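## Task

Put the scoop on the table right next to the litter pan, touching only the table, with its hollow facing upward; do not move the pan and do not knock anything over.

## Robot and tools

Robot: two arms, left_arm and right_arm, each with a two-finger gripper. Calibrated base positions in the scene frame: left_arm (-0.013, +0.313, 0) m, quat_wxyz (+1.000, 0, 0, -0.004); right_arm (0, -0.256, 0) m, quat_wxyz (+1.000, 0, 0, 0). A two-camera stand is fixed behind the arms. Loose objects may occasionally get a brief nudge.

Frames: the scene frame has its origin at table-top height, halfway between the nominal bases; +z is up, +x points out over the table, and left_arm sits on the +y side (arm names do not match image sides). Reported hand poses, velocities and targets use the scene frame. Motion offsets instead use the axes of each arm's own Hand target. On a gripper, the fingers point along its +z and open and close along its y. end_effector_position is the spot between the pads, roughly 1 cm back from the tips; reported pose may be off by a few cm, more at long reach.

execute_actions(actions, cameras): actions is a list of actions; each action is a table of up to 15 rows, one row per 1/30 s step; a short table repeats its final row to fill 15 steps. Each row is one flat list of 14 numbers in [-1, 1], both arms always included: dx, dy, dz, rx, ry, rz, opening for left_arm, then the same seven for right_arm. The first six per arm are an offset, not a pose, measured from that arm's Hand target as it was when the action began (every row counts from that same start, not from the row before), along the Hand target's axes. Scale: 1.0 = 0.6 m or 180 degrees; rx, ry, rz form a single rotation vector. Repeating an offset in a new action moves further. Opening is absolute: +1 fully open (0.094 m), -1 closed. Images come back only for an empty actions list or when cameras names them (["all"], names, or []). An unknown camera name voids the call.

move(target, speed, blend, opening_speed, grip_force, blocking, cameras): drives each gripper on a straight path. target is one 14-number row laid out as above, or a list of up to 15 such rows; every row is an offset from the Hand targets at the start of the move, not from the previous row. speed: m/s, 0.002 to 2.9, default 0.25 (turns up to twice that in rad/s); one value or one per target. blend: corner rounding in m for lists; 0 means stop at each target. opening_speed: rate of the commanded opening, per second on the -1..+1 scale, at least 0.2. grip_force: newtons per pad, 10 to 50, one number or one per arm; it persists; lower values close slowly. blocking=false returns after about 0.5 s while the move continues. Paths last at least 0.5 s and are cut at 10 s. Paths ignore obstacles and the other arm. Result adds a move: line with the ending (done, off_target, moving, held, fault) and limits (paced = pose clipped, held = steps withheld). done means at rest within 10 mm and 2 degrees.

wait(seconds 0 to 10): the scene runs with commands held; a running move continues. stop(): brakes a running move; fast moves need room to brake. zoom_image(camera, region [x0, y0, x1, y1] in pixels, top-left origin, at most 504 by 504): enlarges part of that camera's newest image. finished_scene(scene): ends the current scene, given its number; irreversible. The goal must hold with the robot let go.

Cameras (896x504 each): cam_head_left, cam_head_right, cam_high, cam_low, cam_left_wrist, cam_right_wrist.

Result lines: end_effector_position (m) and end_effector_quat_wxyz per gripper; Hand target (last commanded pose after clipping; next offsets count from it); Tool commands (current opening commands); Joint positions (last entry is measured opening in m); joint torques (include arm weight, have offsets and noise); Joint velocities, possibly reported as within noise; grip_measured (measured opening on the command scale, reads a bit wide when empty and a few hundredths narrower than a squeezed hard part); grip_effort_nm (gripper motor effort, negative = closing, not a pad force, never fully returns to zero). Action results also list end_effector_position at some steps. Warnings like MOTOR HOT may appear.

Control notes: each step, commanded orientation is clipped to within 40 degrees of the measured one. Grippers often stop a few cm short of the target due to friction and weight; waiting does not help, but a new command (even all zeros) requests it again, and you can send the remaining gap as an offset. Sending 0 in all six pose numbers re-commands the current Hand target. An opening of 0 is a real command, so repeat the current opening to keep a gripper unchanged. To release, command an opening well above grip_measured.

Avoid: dropping the scoop or releasing it while it moves; fast contacts (harder with speed and with targets set far past the contact); letting anything leave the table; arms touching each other, or a gripper closing on the other arm's fingers; pulling an arm's camera cable via the other arm, objects or the table; paths passing near an arm's own base (go around it). A blocked arm keeps pushing until commanded back past its gripper. Holding loads, stretched arms and unreachable targets heat motors: 75 °C gives MOTOR HOT, 90 °C folds that arm and idles it, 100 °C makes it collapse.

Each tool is called after ">>>" by a JSON object that holds its "method" and its "body", one argument or row to a line.

## Session

>>> {"method": "execute_actions", "body": {
  "actions": []
}}

Scene clock: 0.00 s.
left_arm: end_effector_position=(+0.2862, +0.3074, +0.2176) grip_measured=+1.000 grip_effort_nm=n/a end_effector_quat_wxyz=(+0.488, -0.196, +0.849, +0.054) | right_arm: end_effector_position=(+0.3321, -0.1491, +0.2470) grip_measured=+1.000 grip_effort_nm=n/a end_effector_quat_wxyz=(+0.419, -0.063, +0.889, +0.175)
Joint positions: left_arm=[-0.349 0.911 0.779 -0.535 -0.579 -0.522 0.094] | right_arm=[0.195 1.103 1.026 -0.568 -0.218 0.163 0.094]
Joint velocities: within noise
Joint torques (N m): no reading
Heat: left arm: 34 °C; right arm: 38 °C.
Hand target: left_arm +0.2872, +0.3087, +0.2264; +0.499, -0.200, +0.842, +0.052 | right_arm +0.3345, -0.1483, +0.2616; +0.439, -0.067, +0.878, +0.177
Tool commands: left_gripper/opening=+1.0 right_gripper/opening=+1.0

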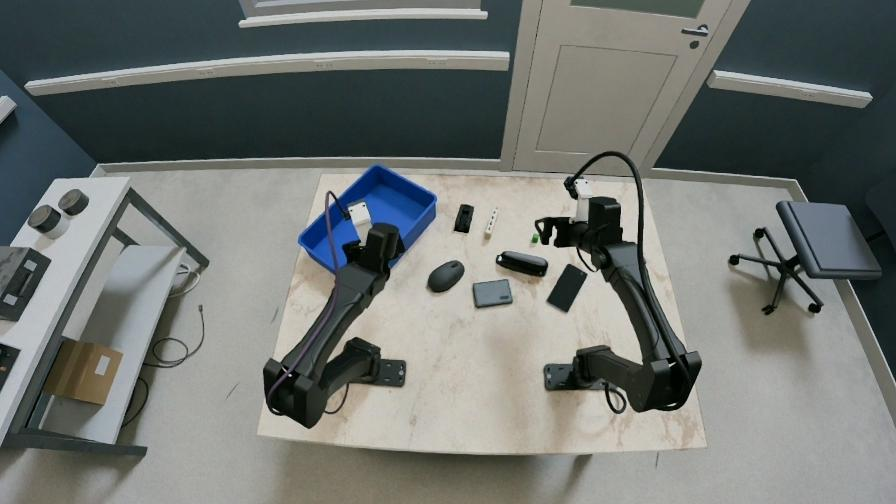

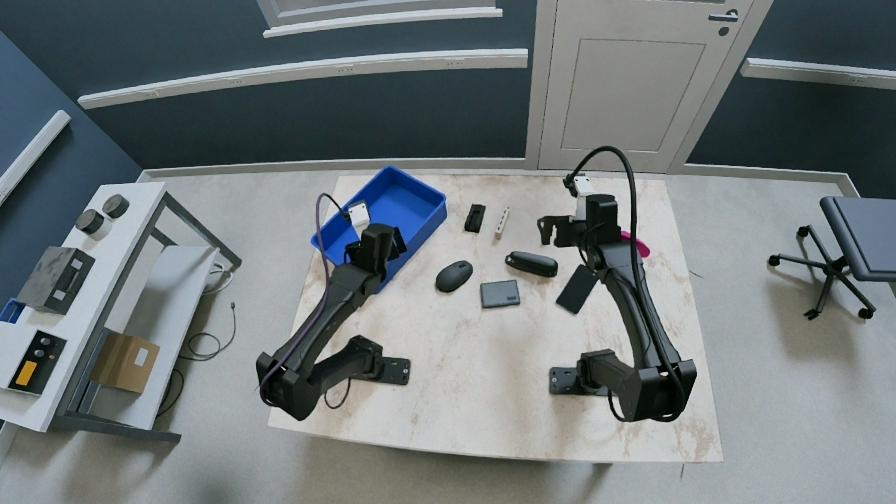

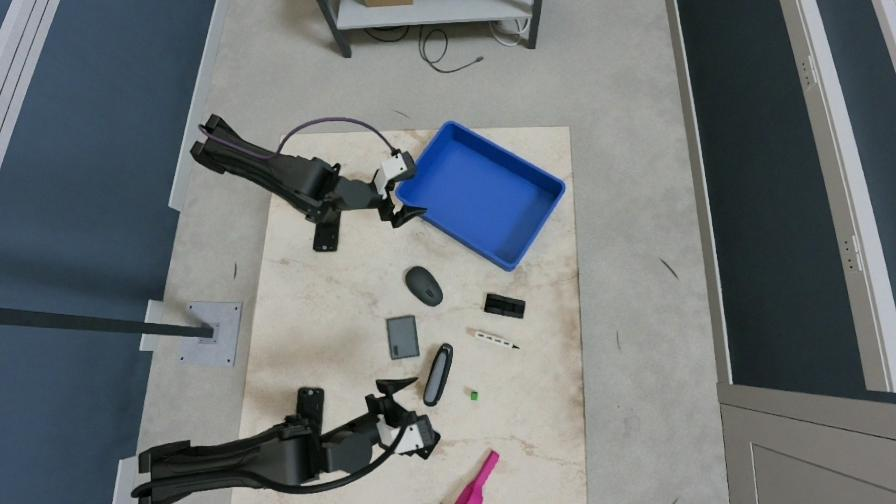

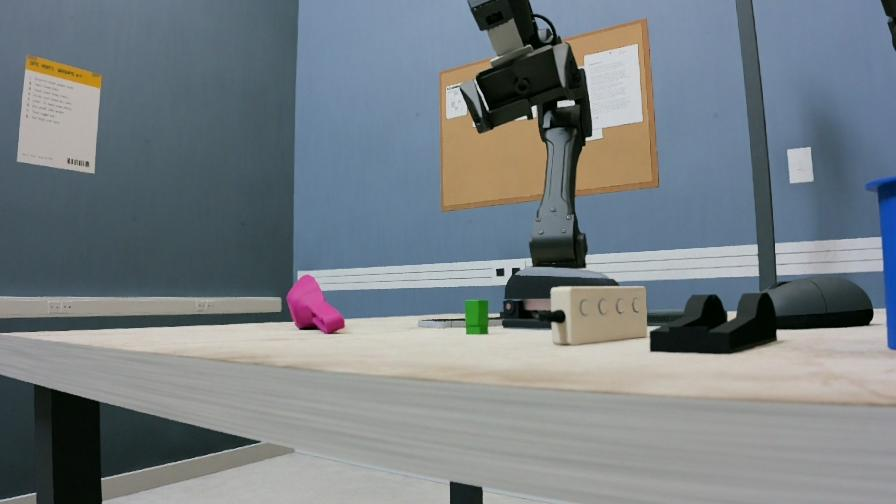

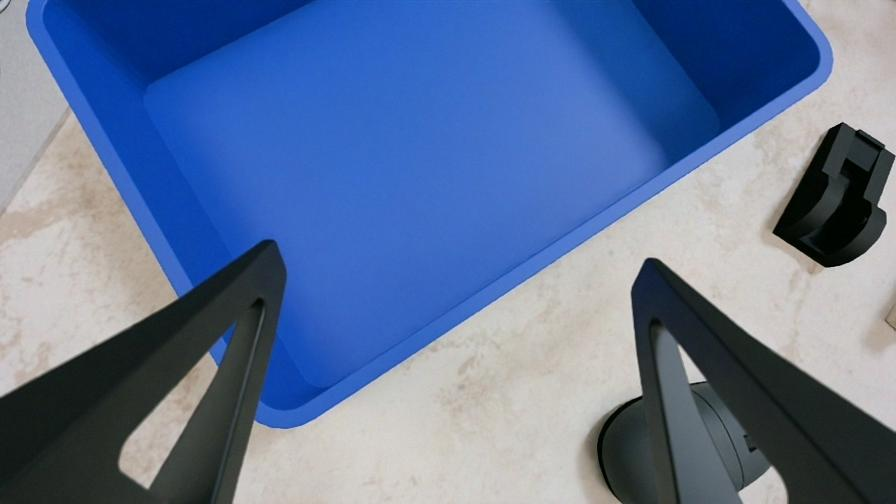

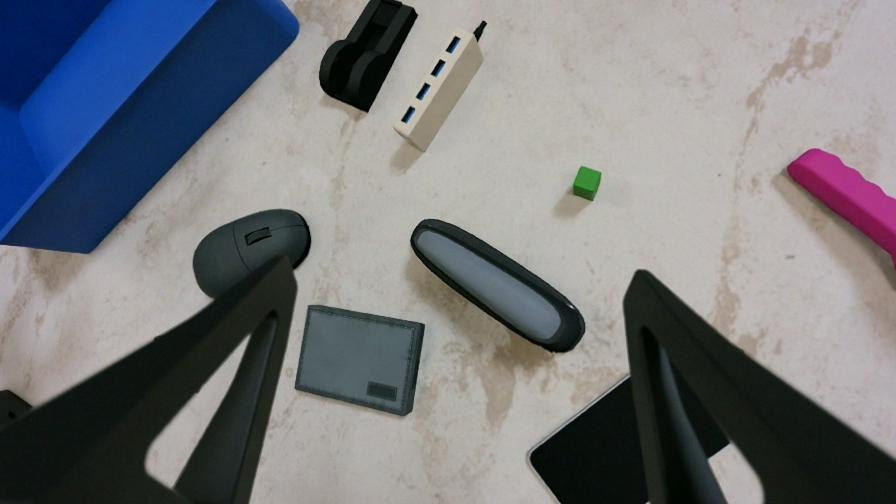

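>>> {"method": "zoom_image", "body": {
  "camera": "cam_low",
  "region": [200, 220, 500, 388]
}}

>>> {"method": "zoom_image", "body": {
  "camera": "cam_high",
  "region": [360, 340, 652, 504]
}}

>>> {"method": "zoom_image", "body": {
  "camera": "cam_head_right",
  "region": [500, 160, 720, 300]
}}

>>> {"method": "zoom_image", "body": {
  "camera": "cam_right_wrist",
  "region": [560, 100, 896, 300]
}}

Scaled by 1.680.

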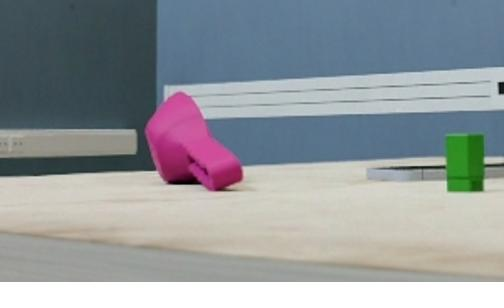

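Scaled by 1.726.

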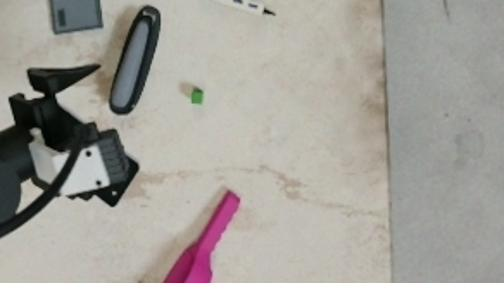

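Scaled by 2.291.

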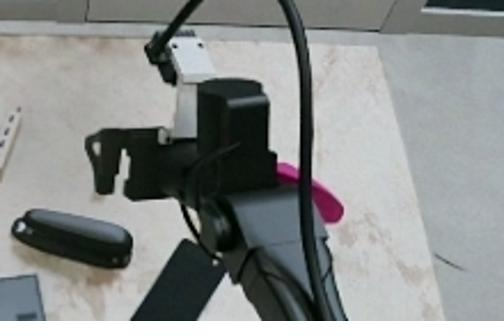

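Scaled by 1.500.

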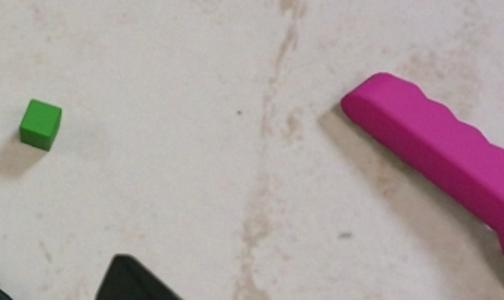

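>>> {"method": "move", "body": {
  "target": [0,0,0,0,0,0,1, -0.0723,-0.3804,-0.2459,0.1987,-0.0630,0.1377,1],
  "cameras": ["all"]
}}

Scene clock: 93.60 s.
left_arm: end_effector_position=(+0.2862, +0.3074, +0.2176) grip_measured=+1.000 grip_effort_nm=0.00 end_effector_quat_wxyz=(+0.488, -0.196, +0.849, +0.054) | right_arm: end_effector_position=(+0.3100, -0.4121, +0.3042) grip_measured=+1.000 grip_effort_nm=-0.01 end_effector_quat_wxyz=(+0.457, +0.276, +0.846, +0.001)
Joint positions: left_arm=[-0.349 0.911 0.779 -0.535 -0.579 -0.522 0.094] | right_arm=[-0.584 1.152 1.283 -0.772 -0.22 0.157 0.094]
Joint torques (N m): left_arm=[-0.02 -2.61 7.98 1.51 -0.33 0] | right_arm=[-0.5 -2.63 9.72 1.8 -0.05 0]
Heat: left arm: 36 °C; right arm: 41 °C.
Hand target: left_arm +0.2872, +0.3087, +0.2264; +0.499, -0.200, +0.842, +0.052 | right_arm +0.3128, -0.4164, +0.3198; +0.473, +0.274, +0.837, -0.004
Off the commanded pose: left_arm 0.009 m, 2 deg | right_arm 0.016 m, 2 deg.
move: off_target (right_arm)

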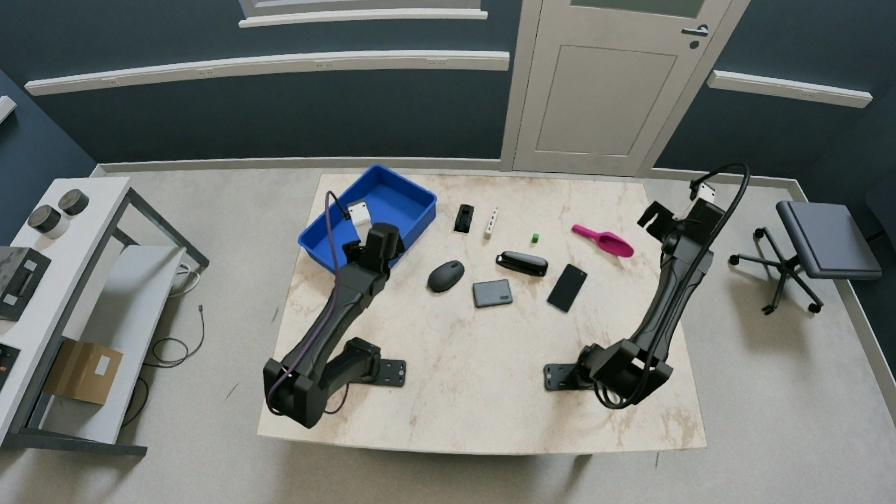

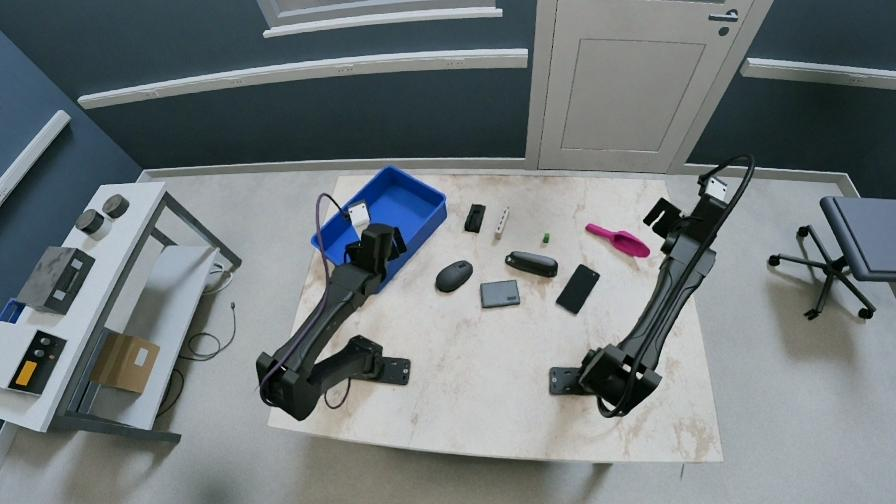

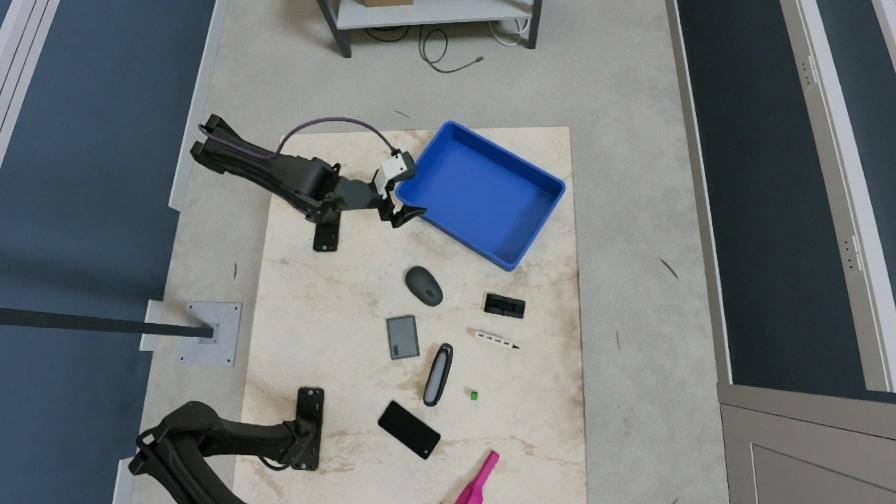

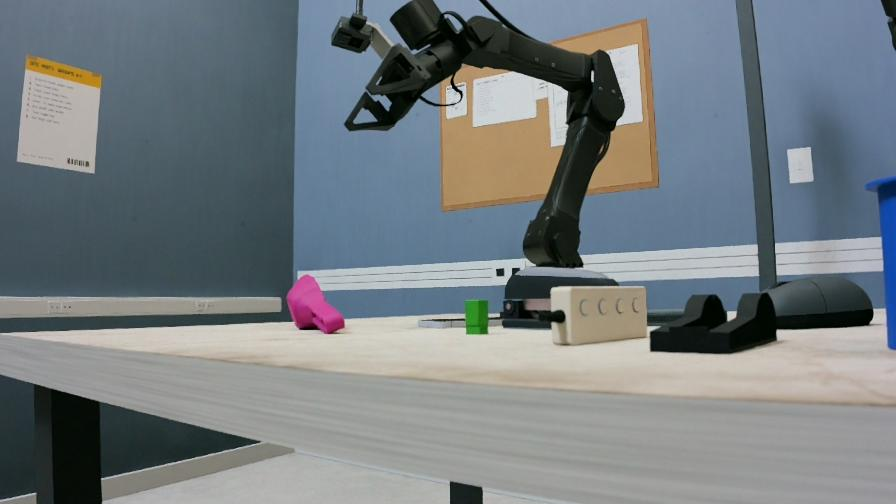

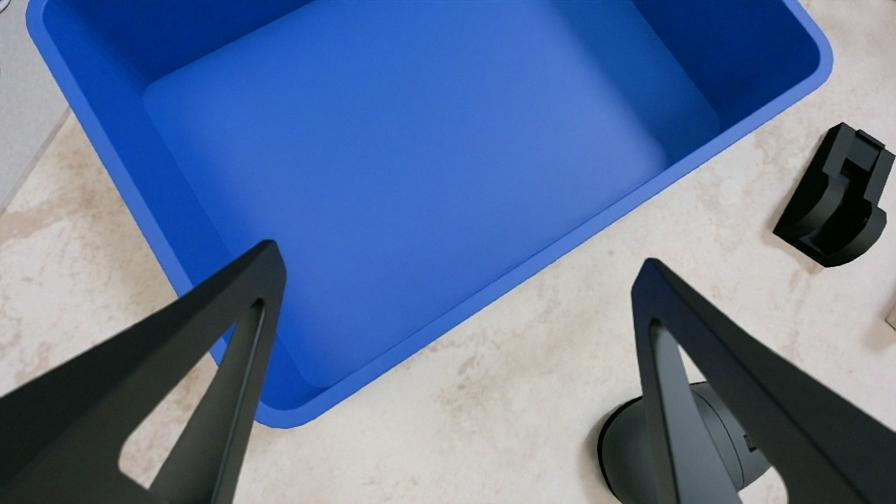

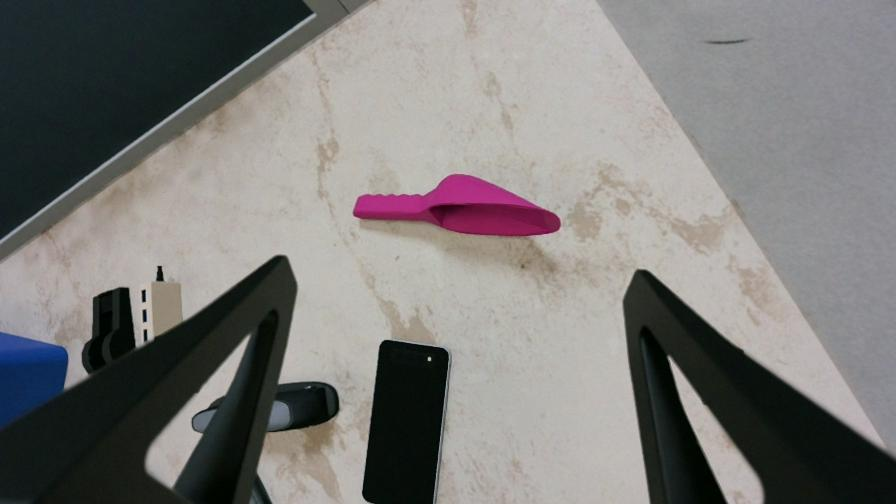

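>>> {"method": "zoom_image", "body": {
  "camera": "cam_right_wrist",
  "region": [330, 150, 590, 296]
}}

>>> {"method": "zoom_image", "body": {
  "camera": "cam_head_left",
  "region": [540, 200, 660, 268]
}}

>>> {"method": "zoom_image", "body": {
  "camera": "cam_low",
  "region": [240, 250, 400, 340]
}}

Scaled by 1.938.

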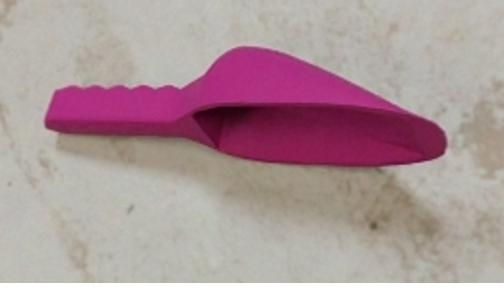

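Scaled by 4.200.

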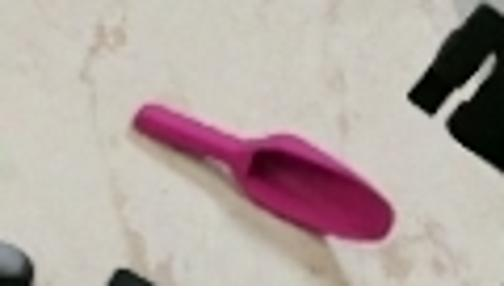

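Scaled by 3.150.

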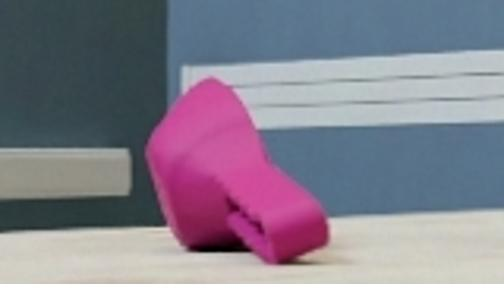

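>>> {"method": "zoom_image", "body": {
  "camera": "cam_low",
  "region": [310, 0, 640, 180]
}}

>>> {"method": "zoom_image", "body": {
  "camera": "cam_head_left",
  "region": [600, 150, 780, 280]
}}

>>> {"method": "zoom_image", "body": {
  "camera": "cam_high",
  "region": [180, 100, 480, 270]
}}

Scaled by 1.527.

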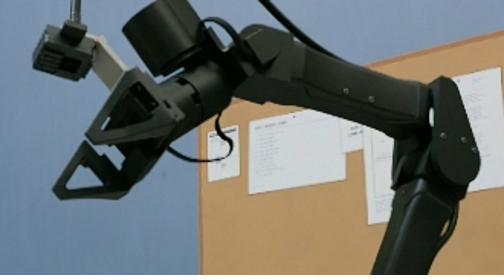

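Scaled by 2.800.

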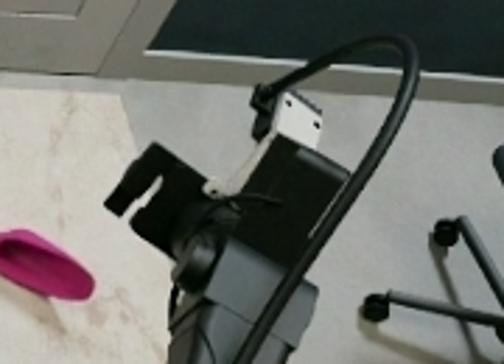

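Scaled by 1.680.

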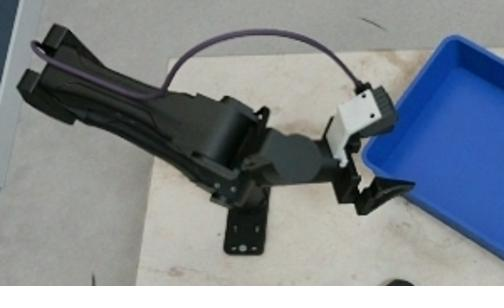

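>>> {"method": "zoom_image", "body": {
  "camera": "cam_right_wrist",
  "region": [220, 230, 340, 350]
}}

>>> {"method": "zoom_image", "body": {
  "camera": "cam_right_wrist",
  "region": [580, 240, 700, 360]
}}

Scaled by 4.200.

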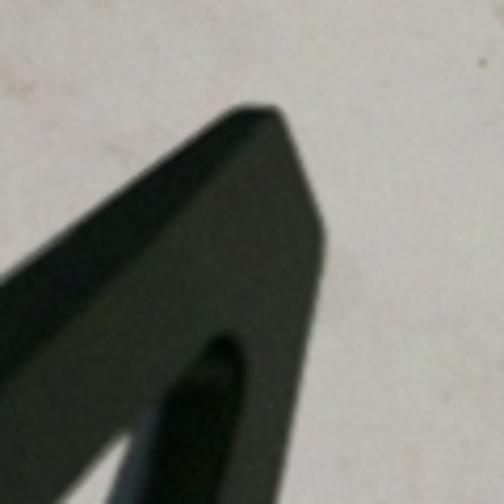

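Scaled by 4.200.

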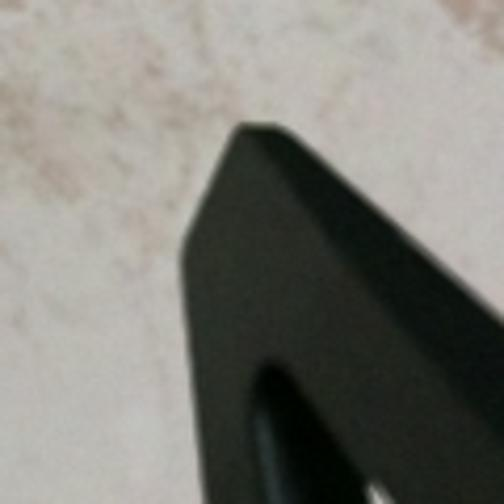

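>>> {"method": "move", "body": {
  "target": [0,0,0,0,0,0,1, 0.2493,0.1008,0.1693,0.1396,-0.1575,0.4425,1],
  "cameras": ["cam_right_wrist","cam_low","cam_head_left","cam_high"]
}}

Scene clock: 543.53 s.
left_arm: end_effector_position=(+0.2862, +0.3074, +0.2176) grip_measured=+1.000 grip_effort_nm=0.00 end_effector_quat_wxyz=(+0.488, -0.196, +0.849, +0.054) | right_arm: end_effector_position=(+0.3614, -0.3243, +0.1598) grip_measured=+1.000 grip_effort_nm=-0.01 end_effector_quat_wxyz=(+0.480, +0.781, +0.386, +0.103)
Joint positions: left_arm=[-0.349 0.911 0.779 -0.535 -0.579 -0.522 0.094] | right_arm=[0.191 1.443 0.916 -0.392 0.861 2.106 0.094]
Joint torques (N m): left_arm=[-0.06 -2.65 7.99 1.51 -0.34 0] | right_arm=[0.88 -4.96 6.34 1.32 0.67 -0.02]
Heat: left arm: 39 °C; right arm: 45 °C.
Hand target: left_arm +0.2872, +0.3087, +0.2264; +0.499, -0.200, +0.842, +0.052 | right_arm +0.3609, -0.3241, +0.1601; +0.475, +0.816, +0.322, +0.067
Off the commanded pose: left_arm 0.009 m, 2 deg | right_arm 0.001 m, 9 deg.
joint sent to its limit (right arm) — joint 6 (wrist roll), upper limit. The joint targets are off in orientation, not in position.
move: off_target (right_arm)
Images, in order (width x height): cam_head_left 896x504, cam_high 896x504, cam_low 896x504, cam_right_wrist 896x504.

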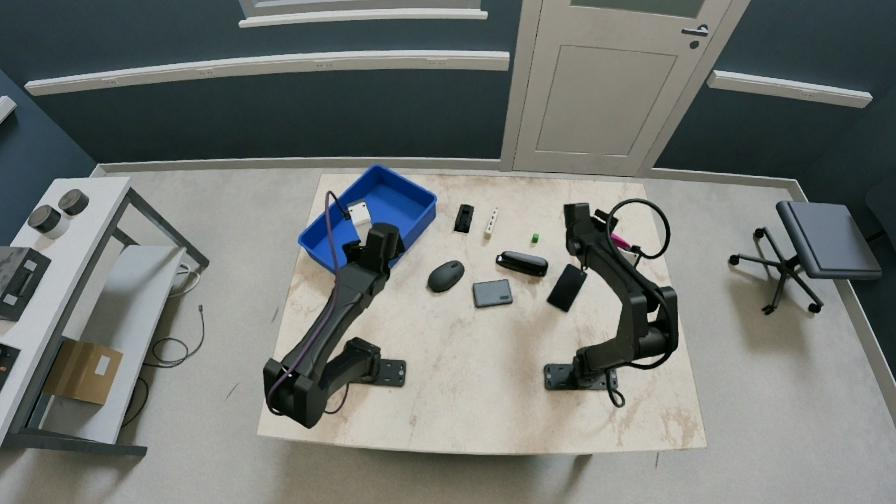

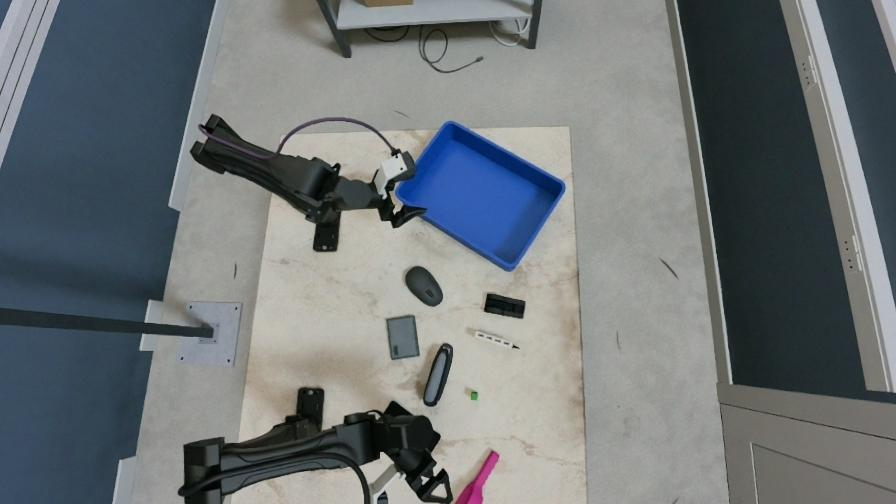

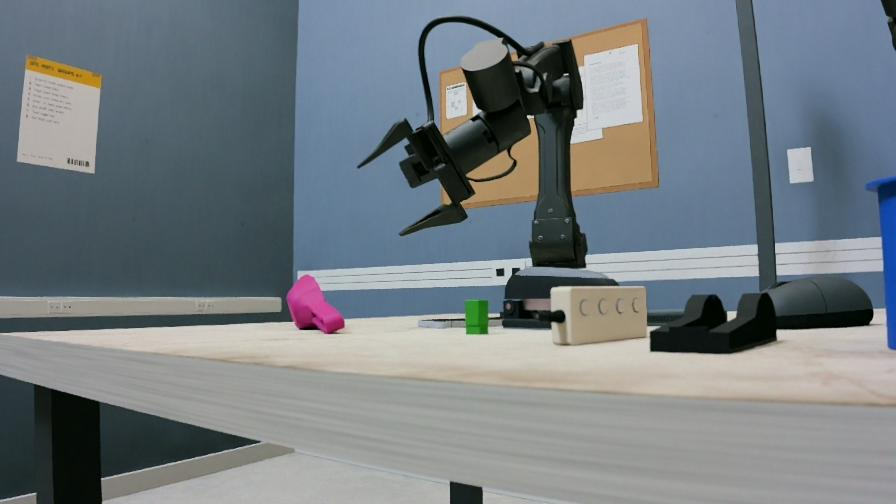

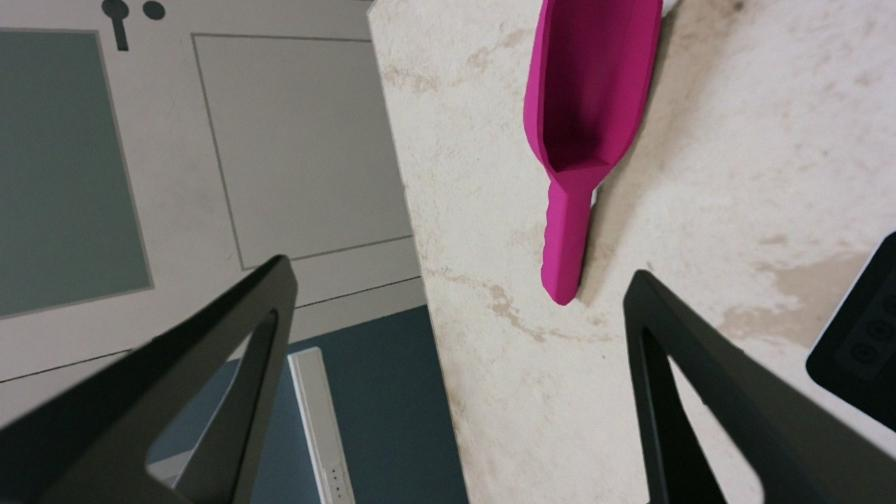

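>>> {"method": "zoom_image", "body": {
  "camera": "cam_right_wrist",
  "region": [480, 0, 720, 320]
}}

>>> {"method": "zoom_image", "body": {
  "camera": "cam_low",
  "region": [260, 90, 500, 340]
}}

>>> {"method": "zoom_image", "body": {
  "camera": "cam_high",
  "region": [340, 380, 540, 504]
}}

Scaled by 1.575.

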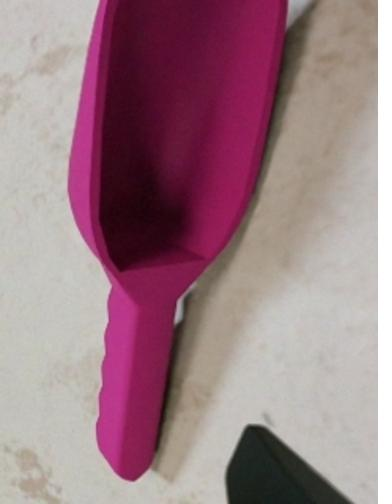

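Scaled by 2.016.

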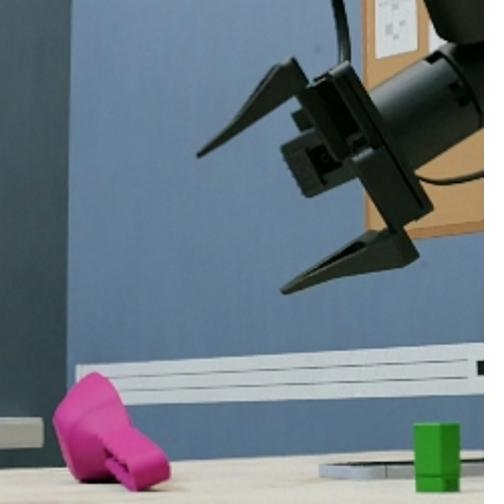

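Scaled by 2.520.

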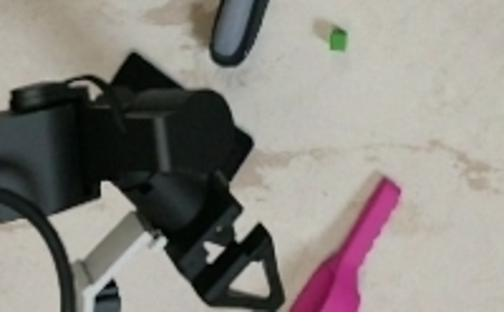

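>>> {"method": "zoom_image", "body": {
  "camera": "cam_right_wrist",
  "region": [560, 140, 640, 240]
}}

>>> {"method": "zoom_image", "body": {
  "camera": "cam_right_wrist",
  "region": [620, 0, 720, 80]
}}

Scaled by 5.040.

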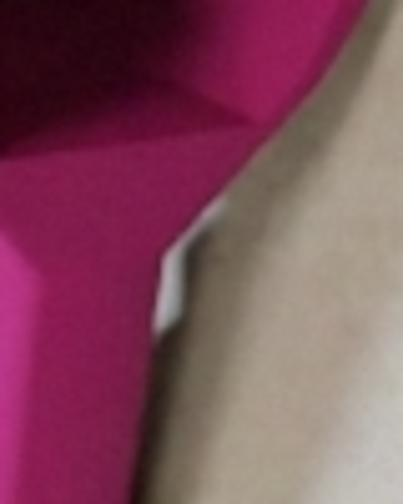

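Scaled by 5.040.

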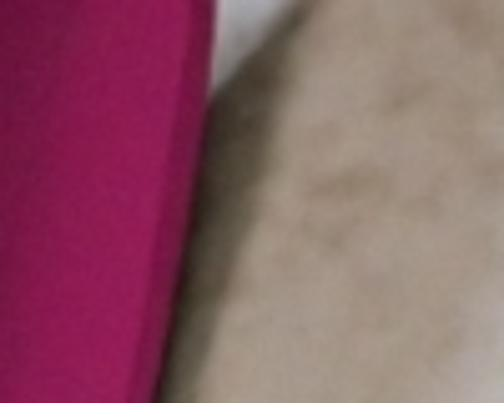

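>>> {"method": "move", "body": {
  "target": [0,0,0,0,0,0,1, -0.0053,-0.0610,0.1290,-0.0021,0.0662,-0.0070,1],
  "speed": 0.15,
  "cameras": ["cam_right_wrist","cam_low","cam_head_right","cam_high"]
}}

Scene clock: 698.13 s.
left_arm: end_effector_position=(+0.2862, +0.3074, +0.2176) grip_measured=+1.000 grip_effort_nm=-0.01 end_effector_quat_wxyz=(+0.488, -0.196, +0.849, +0.054) | right_arm: end_effector_position=(+0.3737, -0.3664, +0.0906) grip_measured=+1.000 grip_effort_nm=-0.01 end_effector_quat_wxyz=(+0.436, +0.802, +0.376, +0.156)
Joint positions: left_arm=[-0.349 0.911 0.779 -0.535 -0.579 -0.522 0.094] | right_arm=[-0.024 1.53 0.701 0.063 0.605 1.976 0.094]
Joint torques (N m): left_arm=[-0.12 -2.65 7.97 1.52 -0.33 -0.02] | right_arm=[-0.47 -4.88 6.09 1.62 0.39 -0.21]
Heat: left arm: 40 °C; right arm: 41 °C.
Hand target: left_arm +0.2872, +0.3087, +0.2264; +0.499, -0.200, +0.842, +0.052 | right_arm +0.3736, -0.3702, +0.0890; +0.443, +0.799, +0.379, +0.147
Off the commanded pose: left_arm 0.009 m, 2 deg | right_arm 0.004 m, 1 deg.
move: done
Images, in order (width x height): cam_head_right 896x504, cam_high 896x504, cam_low 896x504, cam_right_wrist 896x504.

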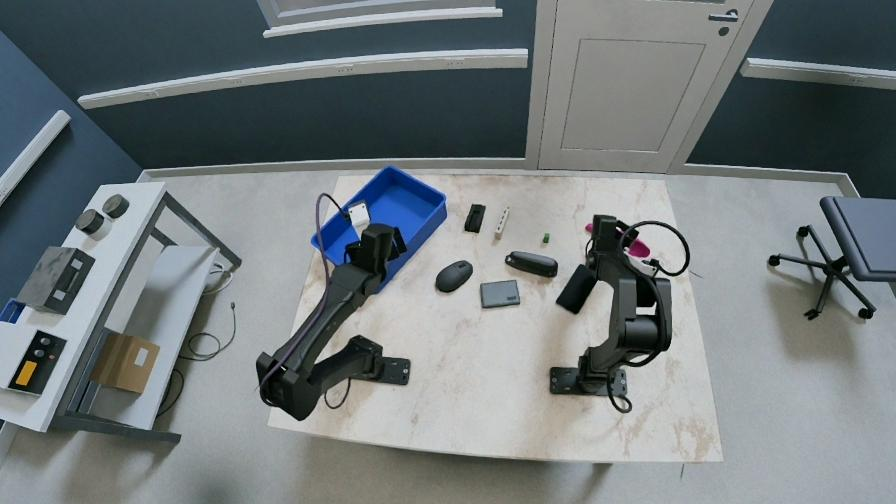

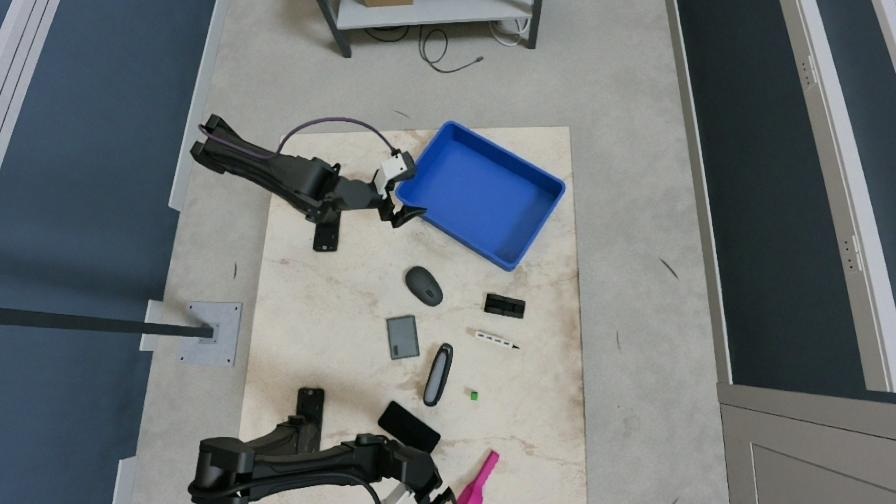

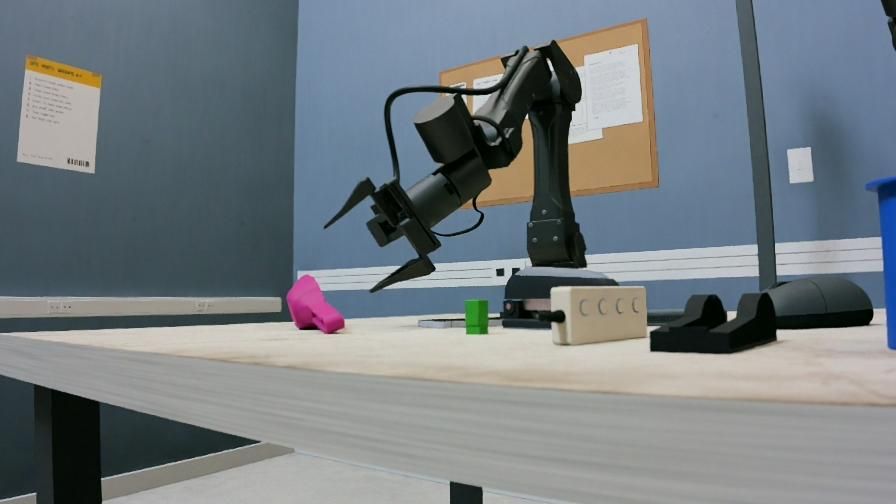

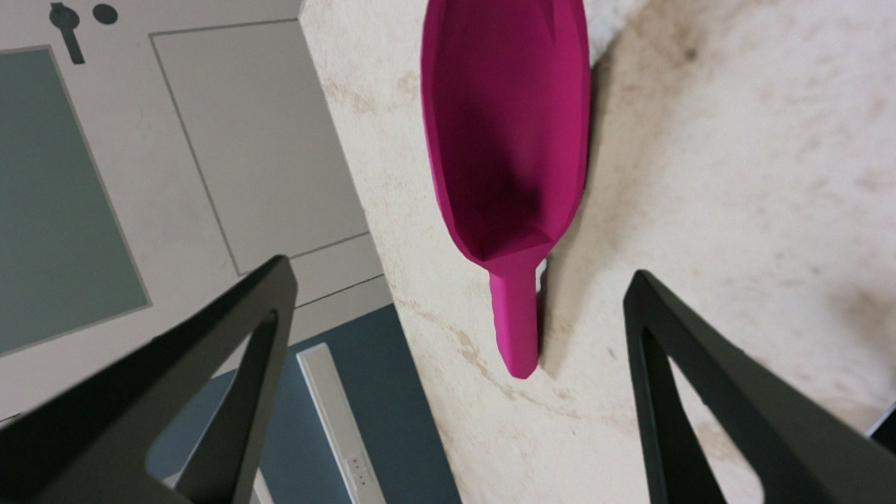

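>>> {"method": "move", "body": {
  "target": [0,0,0,0,0,0,1, 0,0.0100,0.0,0,0,0,-0.15],
  "speed": 0.1,
  "cameras": ["cam_right_wrist","cam_low"]
}}

Scene clock: 759.23 s.
left_arm: end_effector_position=(+0.2862, +0.3074, +0.2176) grip_measured=+1.000 grip_effort_nm=-0.01 end_effector_quat_wxyz=(+0.488, -0.196, +0.849, +0.054) | right_arm: end_effector_position=(+0.3737, -0.3672, +0.0904) grip_measured=-0.148 grip_effort_nm=-0.11 end_effector_quat_wxyz=(+0.436, +0.802, +0.378, +0.155)
Joint positions: left_arm=[-0.349 0.911 0.779 -0.535 -0.579 -0.522 0.094] | right_arm=[-0.028 1.53 0.701 0.063 0.6 1.971 0.04]
Joint torques (N m): left_arm=[-0.14 -2.58 7.95 1.51 -0.33 -0.01] | right_arm=[-0.72 -5.08 7.72 1.43 0.4 -0.23]
Heat: left arm: 40 °C; right arm: 41 °C.
Hand target: left_arm +0.2872, +0.3087, +0.2264; +0.499, -0.200, +0.842, +0.052 | right_arm +0.3765, -0.3721, +0.0940; +0.443, +0.799, +0.378, +0.147
Off the commanded pose: left_arm 0.009 m, 2 deg | right_arm 0.007 m, 1 deg.
move: done
Images, in order (width x height): cam_low 896x504, cam_right_wrist 896x504.

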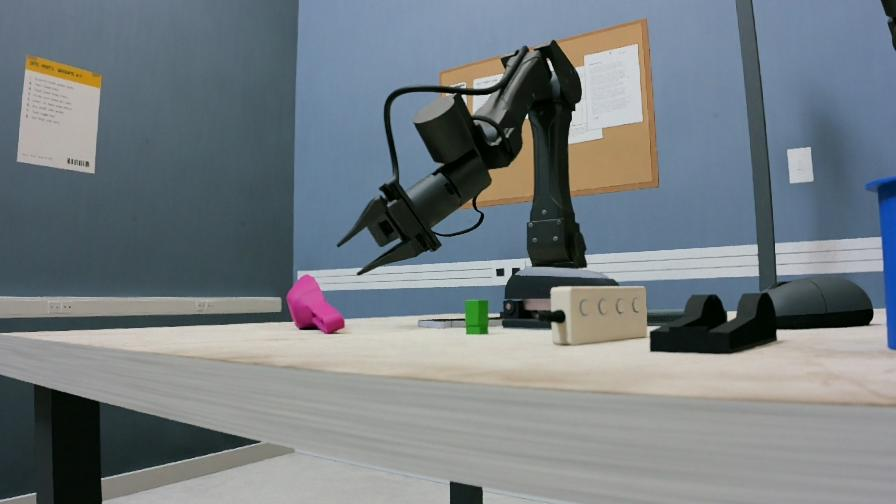

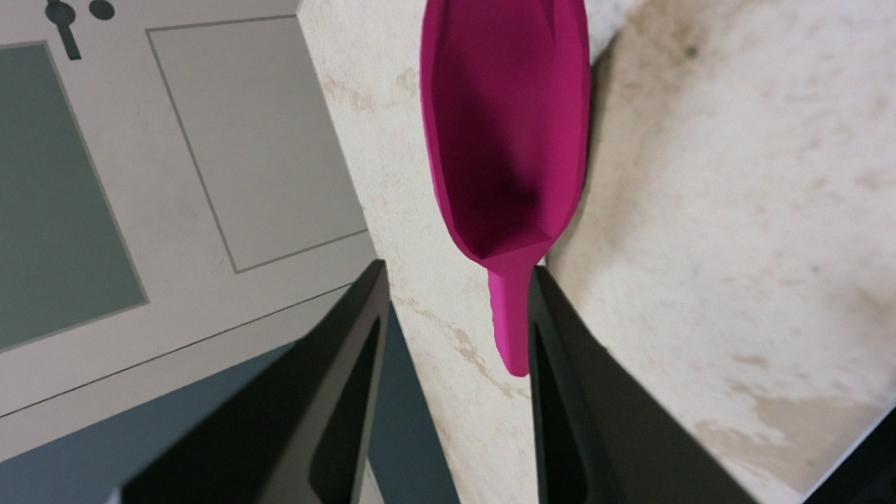

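>>> {"method": "execute_actions", "body": {
  "actions": [],
  "cameras": ["cam_right_wrist", "cam_low"]
}}

Scene clock: 815.27 s.
left_arm: end_effector_position=(+0.2862, +0.3074, +0.2176) grip_measured=+1.000 grip_effort_nm=0.00 end_effector_quat_wxyz=(+0.488, -0.196, +0.849, +0.054) | right_arm: end_effector_position=(+0.3738, -0.3672, +0.0904) grip_measured=-0.148 grip_effort_nm=-0.11 end_effector_quat_wxyz=(+0.436, +0.802, +0.378, +0.155)
Joint positions: left_arm=[-0.349 0.911 0.779 -0.535 -0.579 -0.522 0.094] | right_arm=[-0.028 1.53 0.701 0.063 0.6 1.97 0.04]
Joint velocities: left_arm=[within noise] | right_arm=[-0.002 0.002 0.002 -0.183 -0.081 -0.007 0.001]
Joint torques (N m): left_arm=[0.01 -2.61 8.01 1.5 -0.32 0.01] | right_arm=[-0.72 -5.05 7.76 1.43 0.4 -0.22]
Heat: left arm: 40 °C; right arm: 42 °C.
Hand target: left_arm +0.2872, +0.3087, +0.2264; +0.499, -0.200, +0.842, +0.052 | right_arm +0.3765, -0.3721, +0.0940; +0.443, +0.799, +0.379, +0.147
Tool commands: left_gripper/opening=+1.0 right_gripper/opening=-0.15
Off the commanded pose: left_arm 0.009 m, 2 deg | right_arm 0.007 m, 1 deg.
Images, in order (width x height): cam_low 896x504, cam_right_wrist 896x504.

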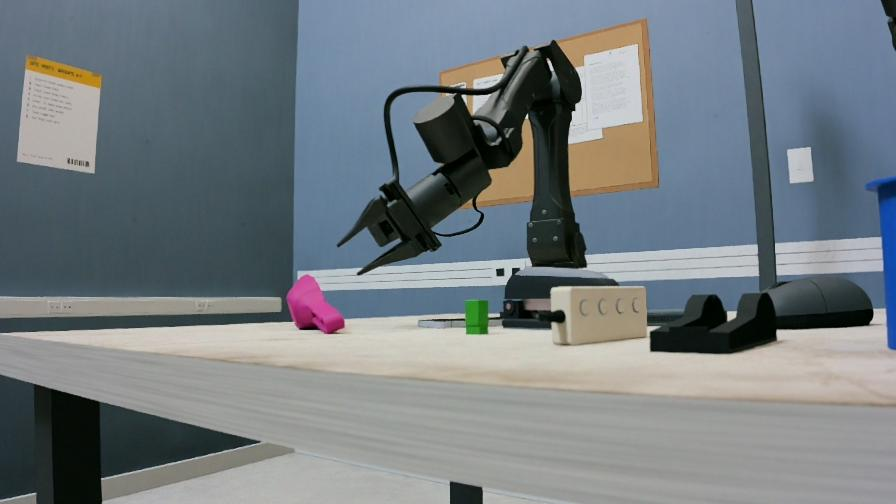

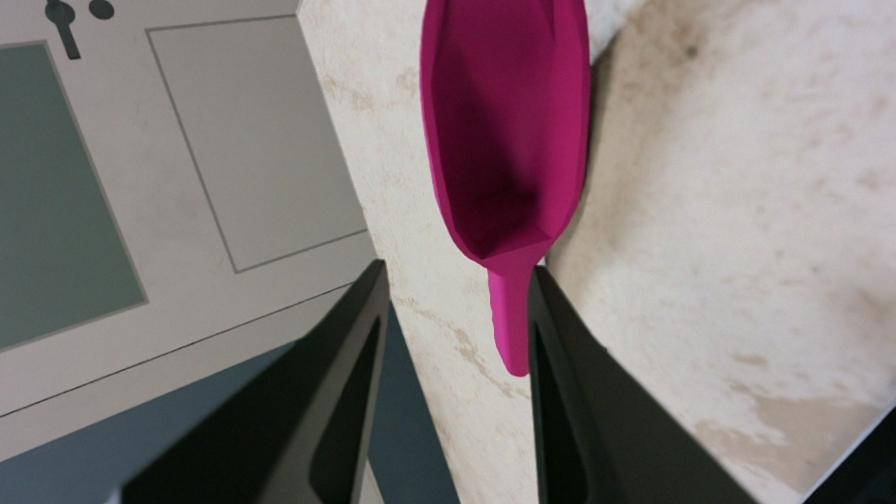

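>>> {"method": "move", "body": {
  "target": [0,0,0,0,0,0,1.0, 0,0.0133,0.065,0,0,0,-0.15],
  "speed": 0.12,
  "cameras": ["cam_right_wrist"]
}}

Scene clock: 831.63 s.
left_arm: end_effector_position=(+0.2862, +0.3074, +0.2176) grip_measured=+1.000 grip_effort_nm=0.00 end_effector_quat_wxyz=(+0.488, -0.196, +0.849, +0.054) | right_arm: end_effector_position=(+0.3937, -0.3925, +0.0709) grip_measured=-0.148 grip_effort_nm=-0.11 end_effector_quat_wxyz=(+0.431, +0.805, +0.382, +0.146)
Joint positions: left_arm=[-0.349 0.911 0.779 -0.535 -0.579 -0.522 0.094] | right_arm=[-0.112 1.666 0.756 0.156 0.541 1.904 0.04]
Joint torques (N m): left_arm=[-0.12 -2.58 8.01 1.51 -0.34 -0.01] | right_arm=[-0.61 -5.67 8.28 1.71 0.36 -0.22]
Heat: left arm: 40 °C; right arm: 42 °C.
Hand target: left_arm +0.2872, +0.3087, +0.2264; +0.499, -0.200, +0.842, +0.052 | right_arm +0.4025, -0.3979, +0.0785; +0.443, +0.799, +0.379, +0.147
Off the commanded pose: left_arm 0.009 m, 2 deg | right_arm 0.013 m, 2 deg.
move: off_target (right_arm)
Images, in order (width x height): cam_right_wrist 896x504.

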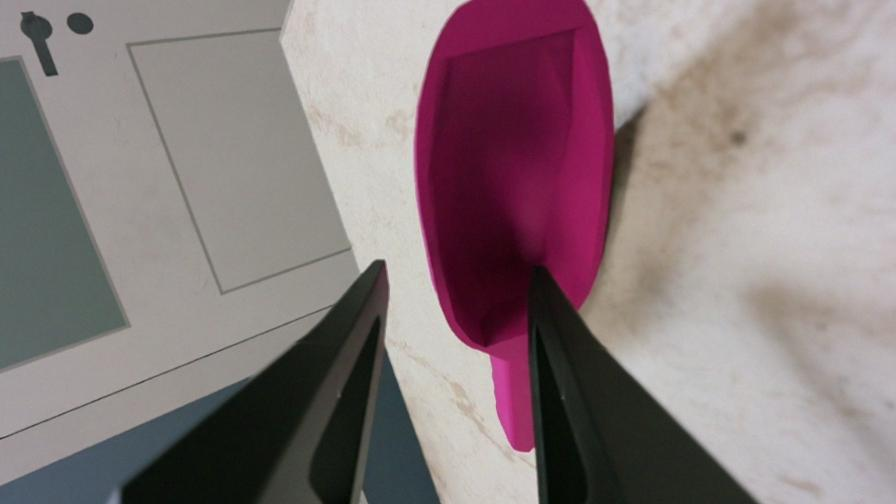

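>>> {"method": "move", "body": {
  "target": [0,0,0,0,0,0,1.0, 0,0.016,0.04,0,0,0,-0.15],
  "speed": 0.1,
  "cameras": ["cam_right_wrist"]
}}

Scene clock: 844.20 s.
left_arm: end_effector_position=(+0.2862, +0.3074, +0.2176) grip_measured=+1.000 grip_effort_nm=0.00 end_effector_quat_wxyz=(+0.488, -0.196, +0.849, +0.054) | right_arm: end_effector_position=(+0.4121, -0.4093, +0.0656) grip_measured=-0.148 grip_effort_nm=-0.11 end_effector_quat_wxyz=(+0.430, +0.805, +0.382, +0.146)
Joint positions: left_arm=[-0.349 0.911 0.779 -0.535 -0.579 -0.522 0.094] | right_arm=[-0.159 1.75 0.825 0.19 0.506 1.868 0.04]
Joint torques (N m): left_arm=[-0.06 -2.62 8.02 1.49 -0.34 0] | right_arm=[-0.66 -6.34 8.32 1.73 0.36 -0.19]
Heat: left arm: 40 °C; right arm: 43 °C.
Hand target: left_arm +0.2872, +0.3087, +0.2264; +0.499, -0.200, +0.842, +0.052 | right_arm +0.4208, -0.4153, +0.0727; +0.443, +0.799, +0.379, +0.147
Off the commanded pose: left_arm 0.009 m, 2 deg | right_arm 0.013 m, 2 deg.
move: off_target (right_arm)
Images, in order (width x height): cam_right_wrist 896x504.

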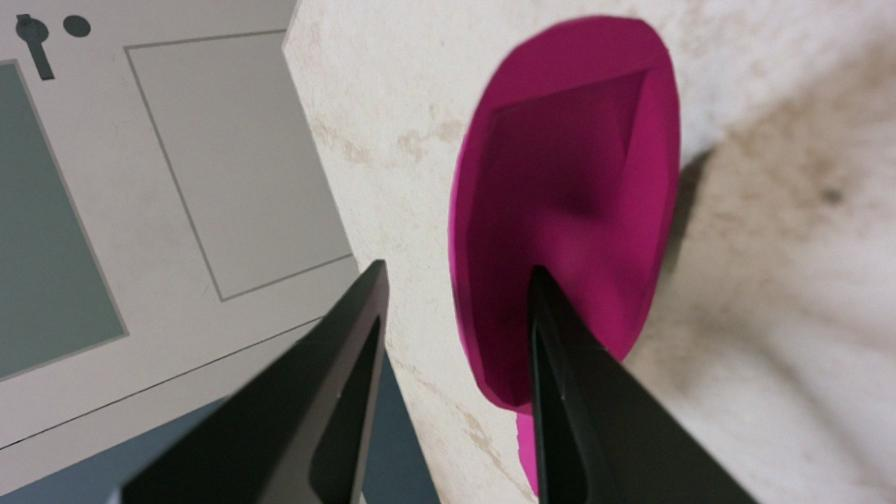

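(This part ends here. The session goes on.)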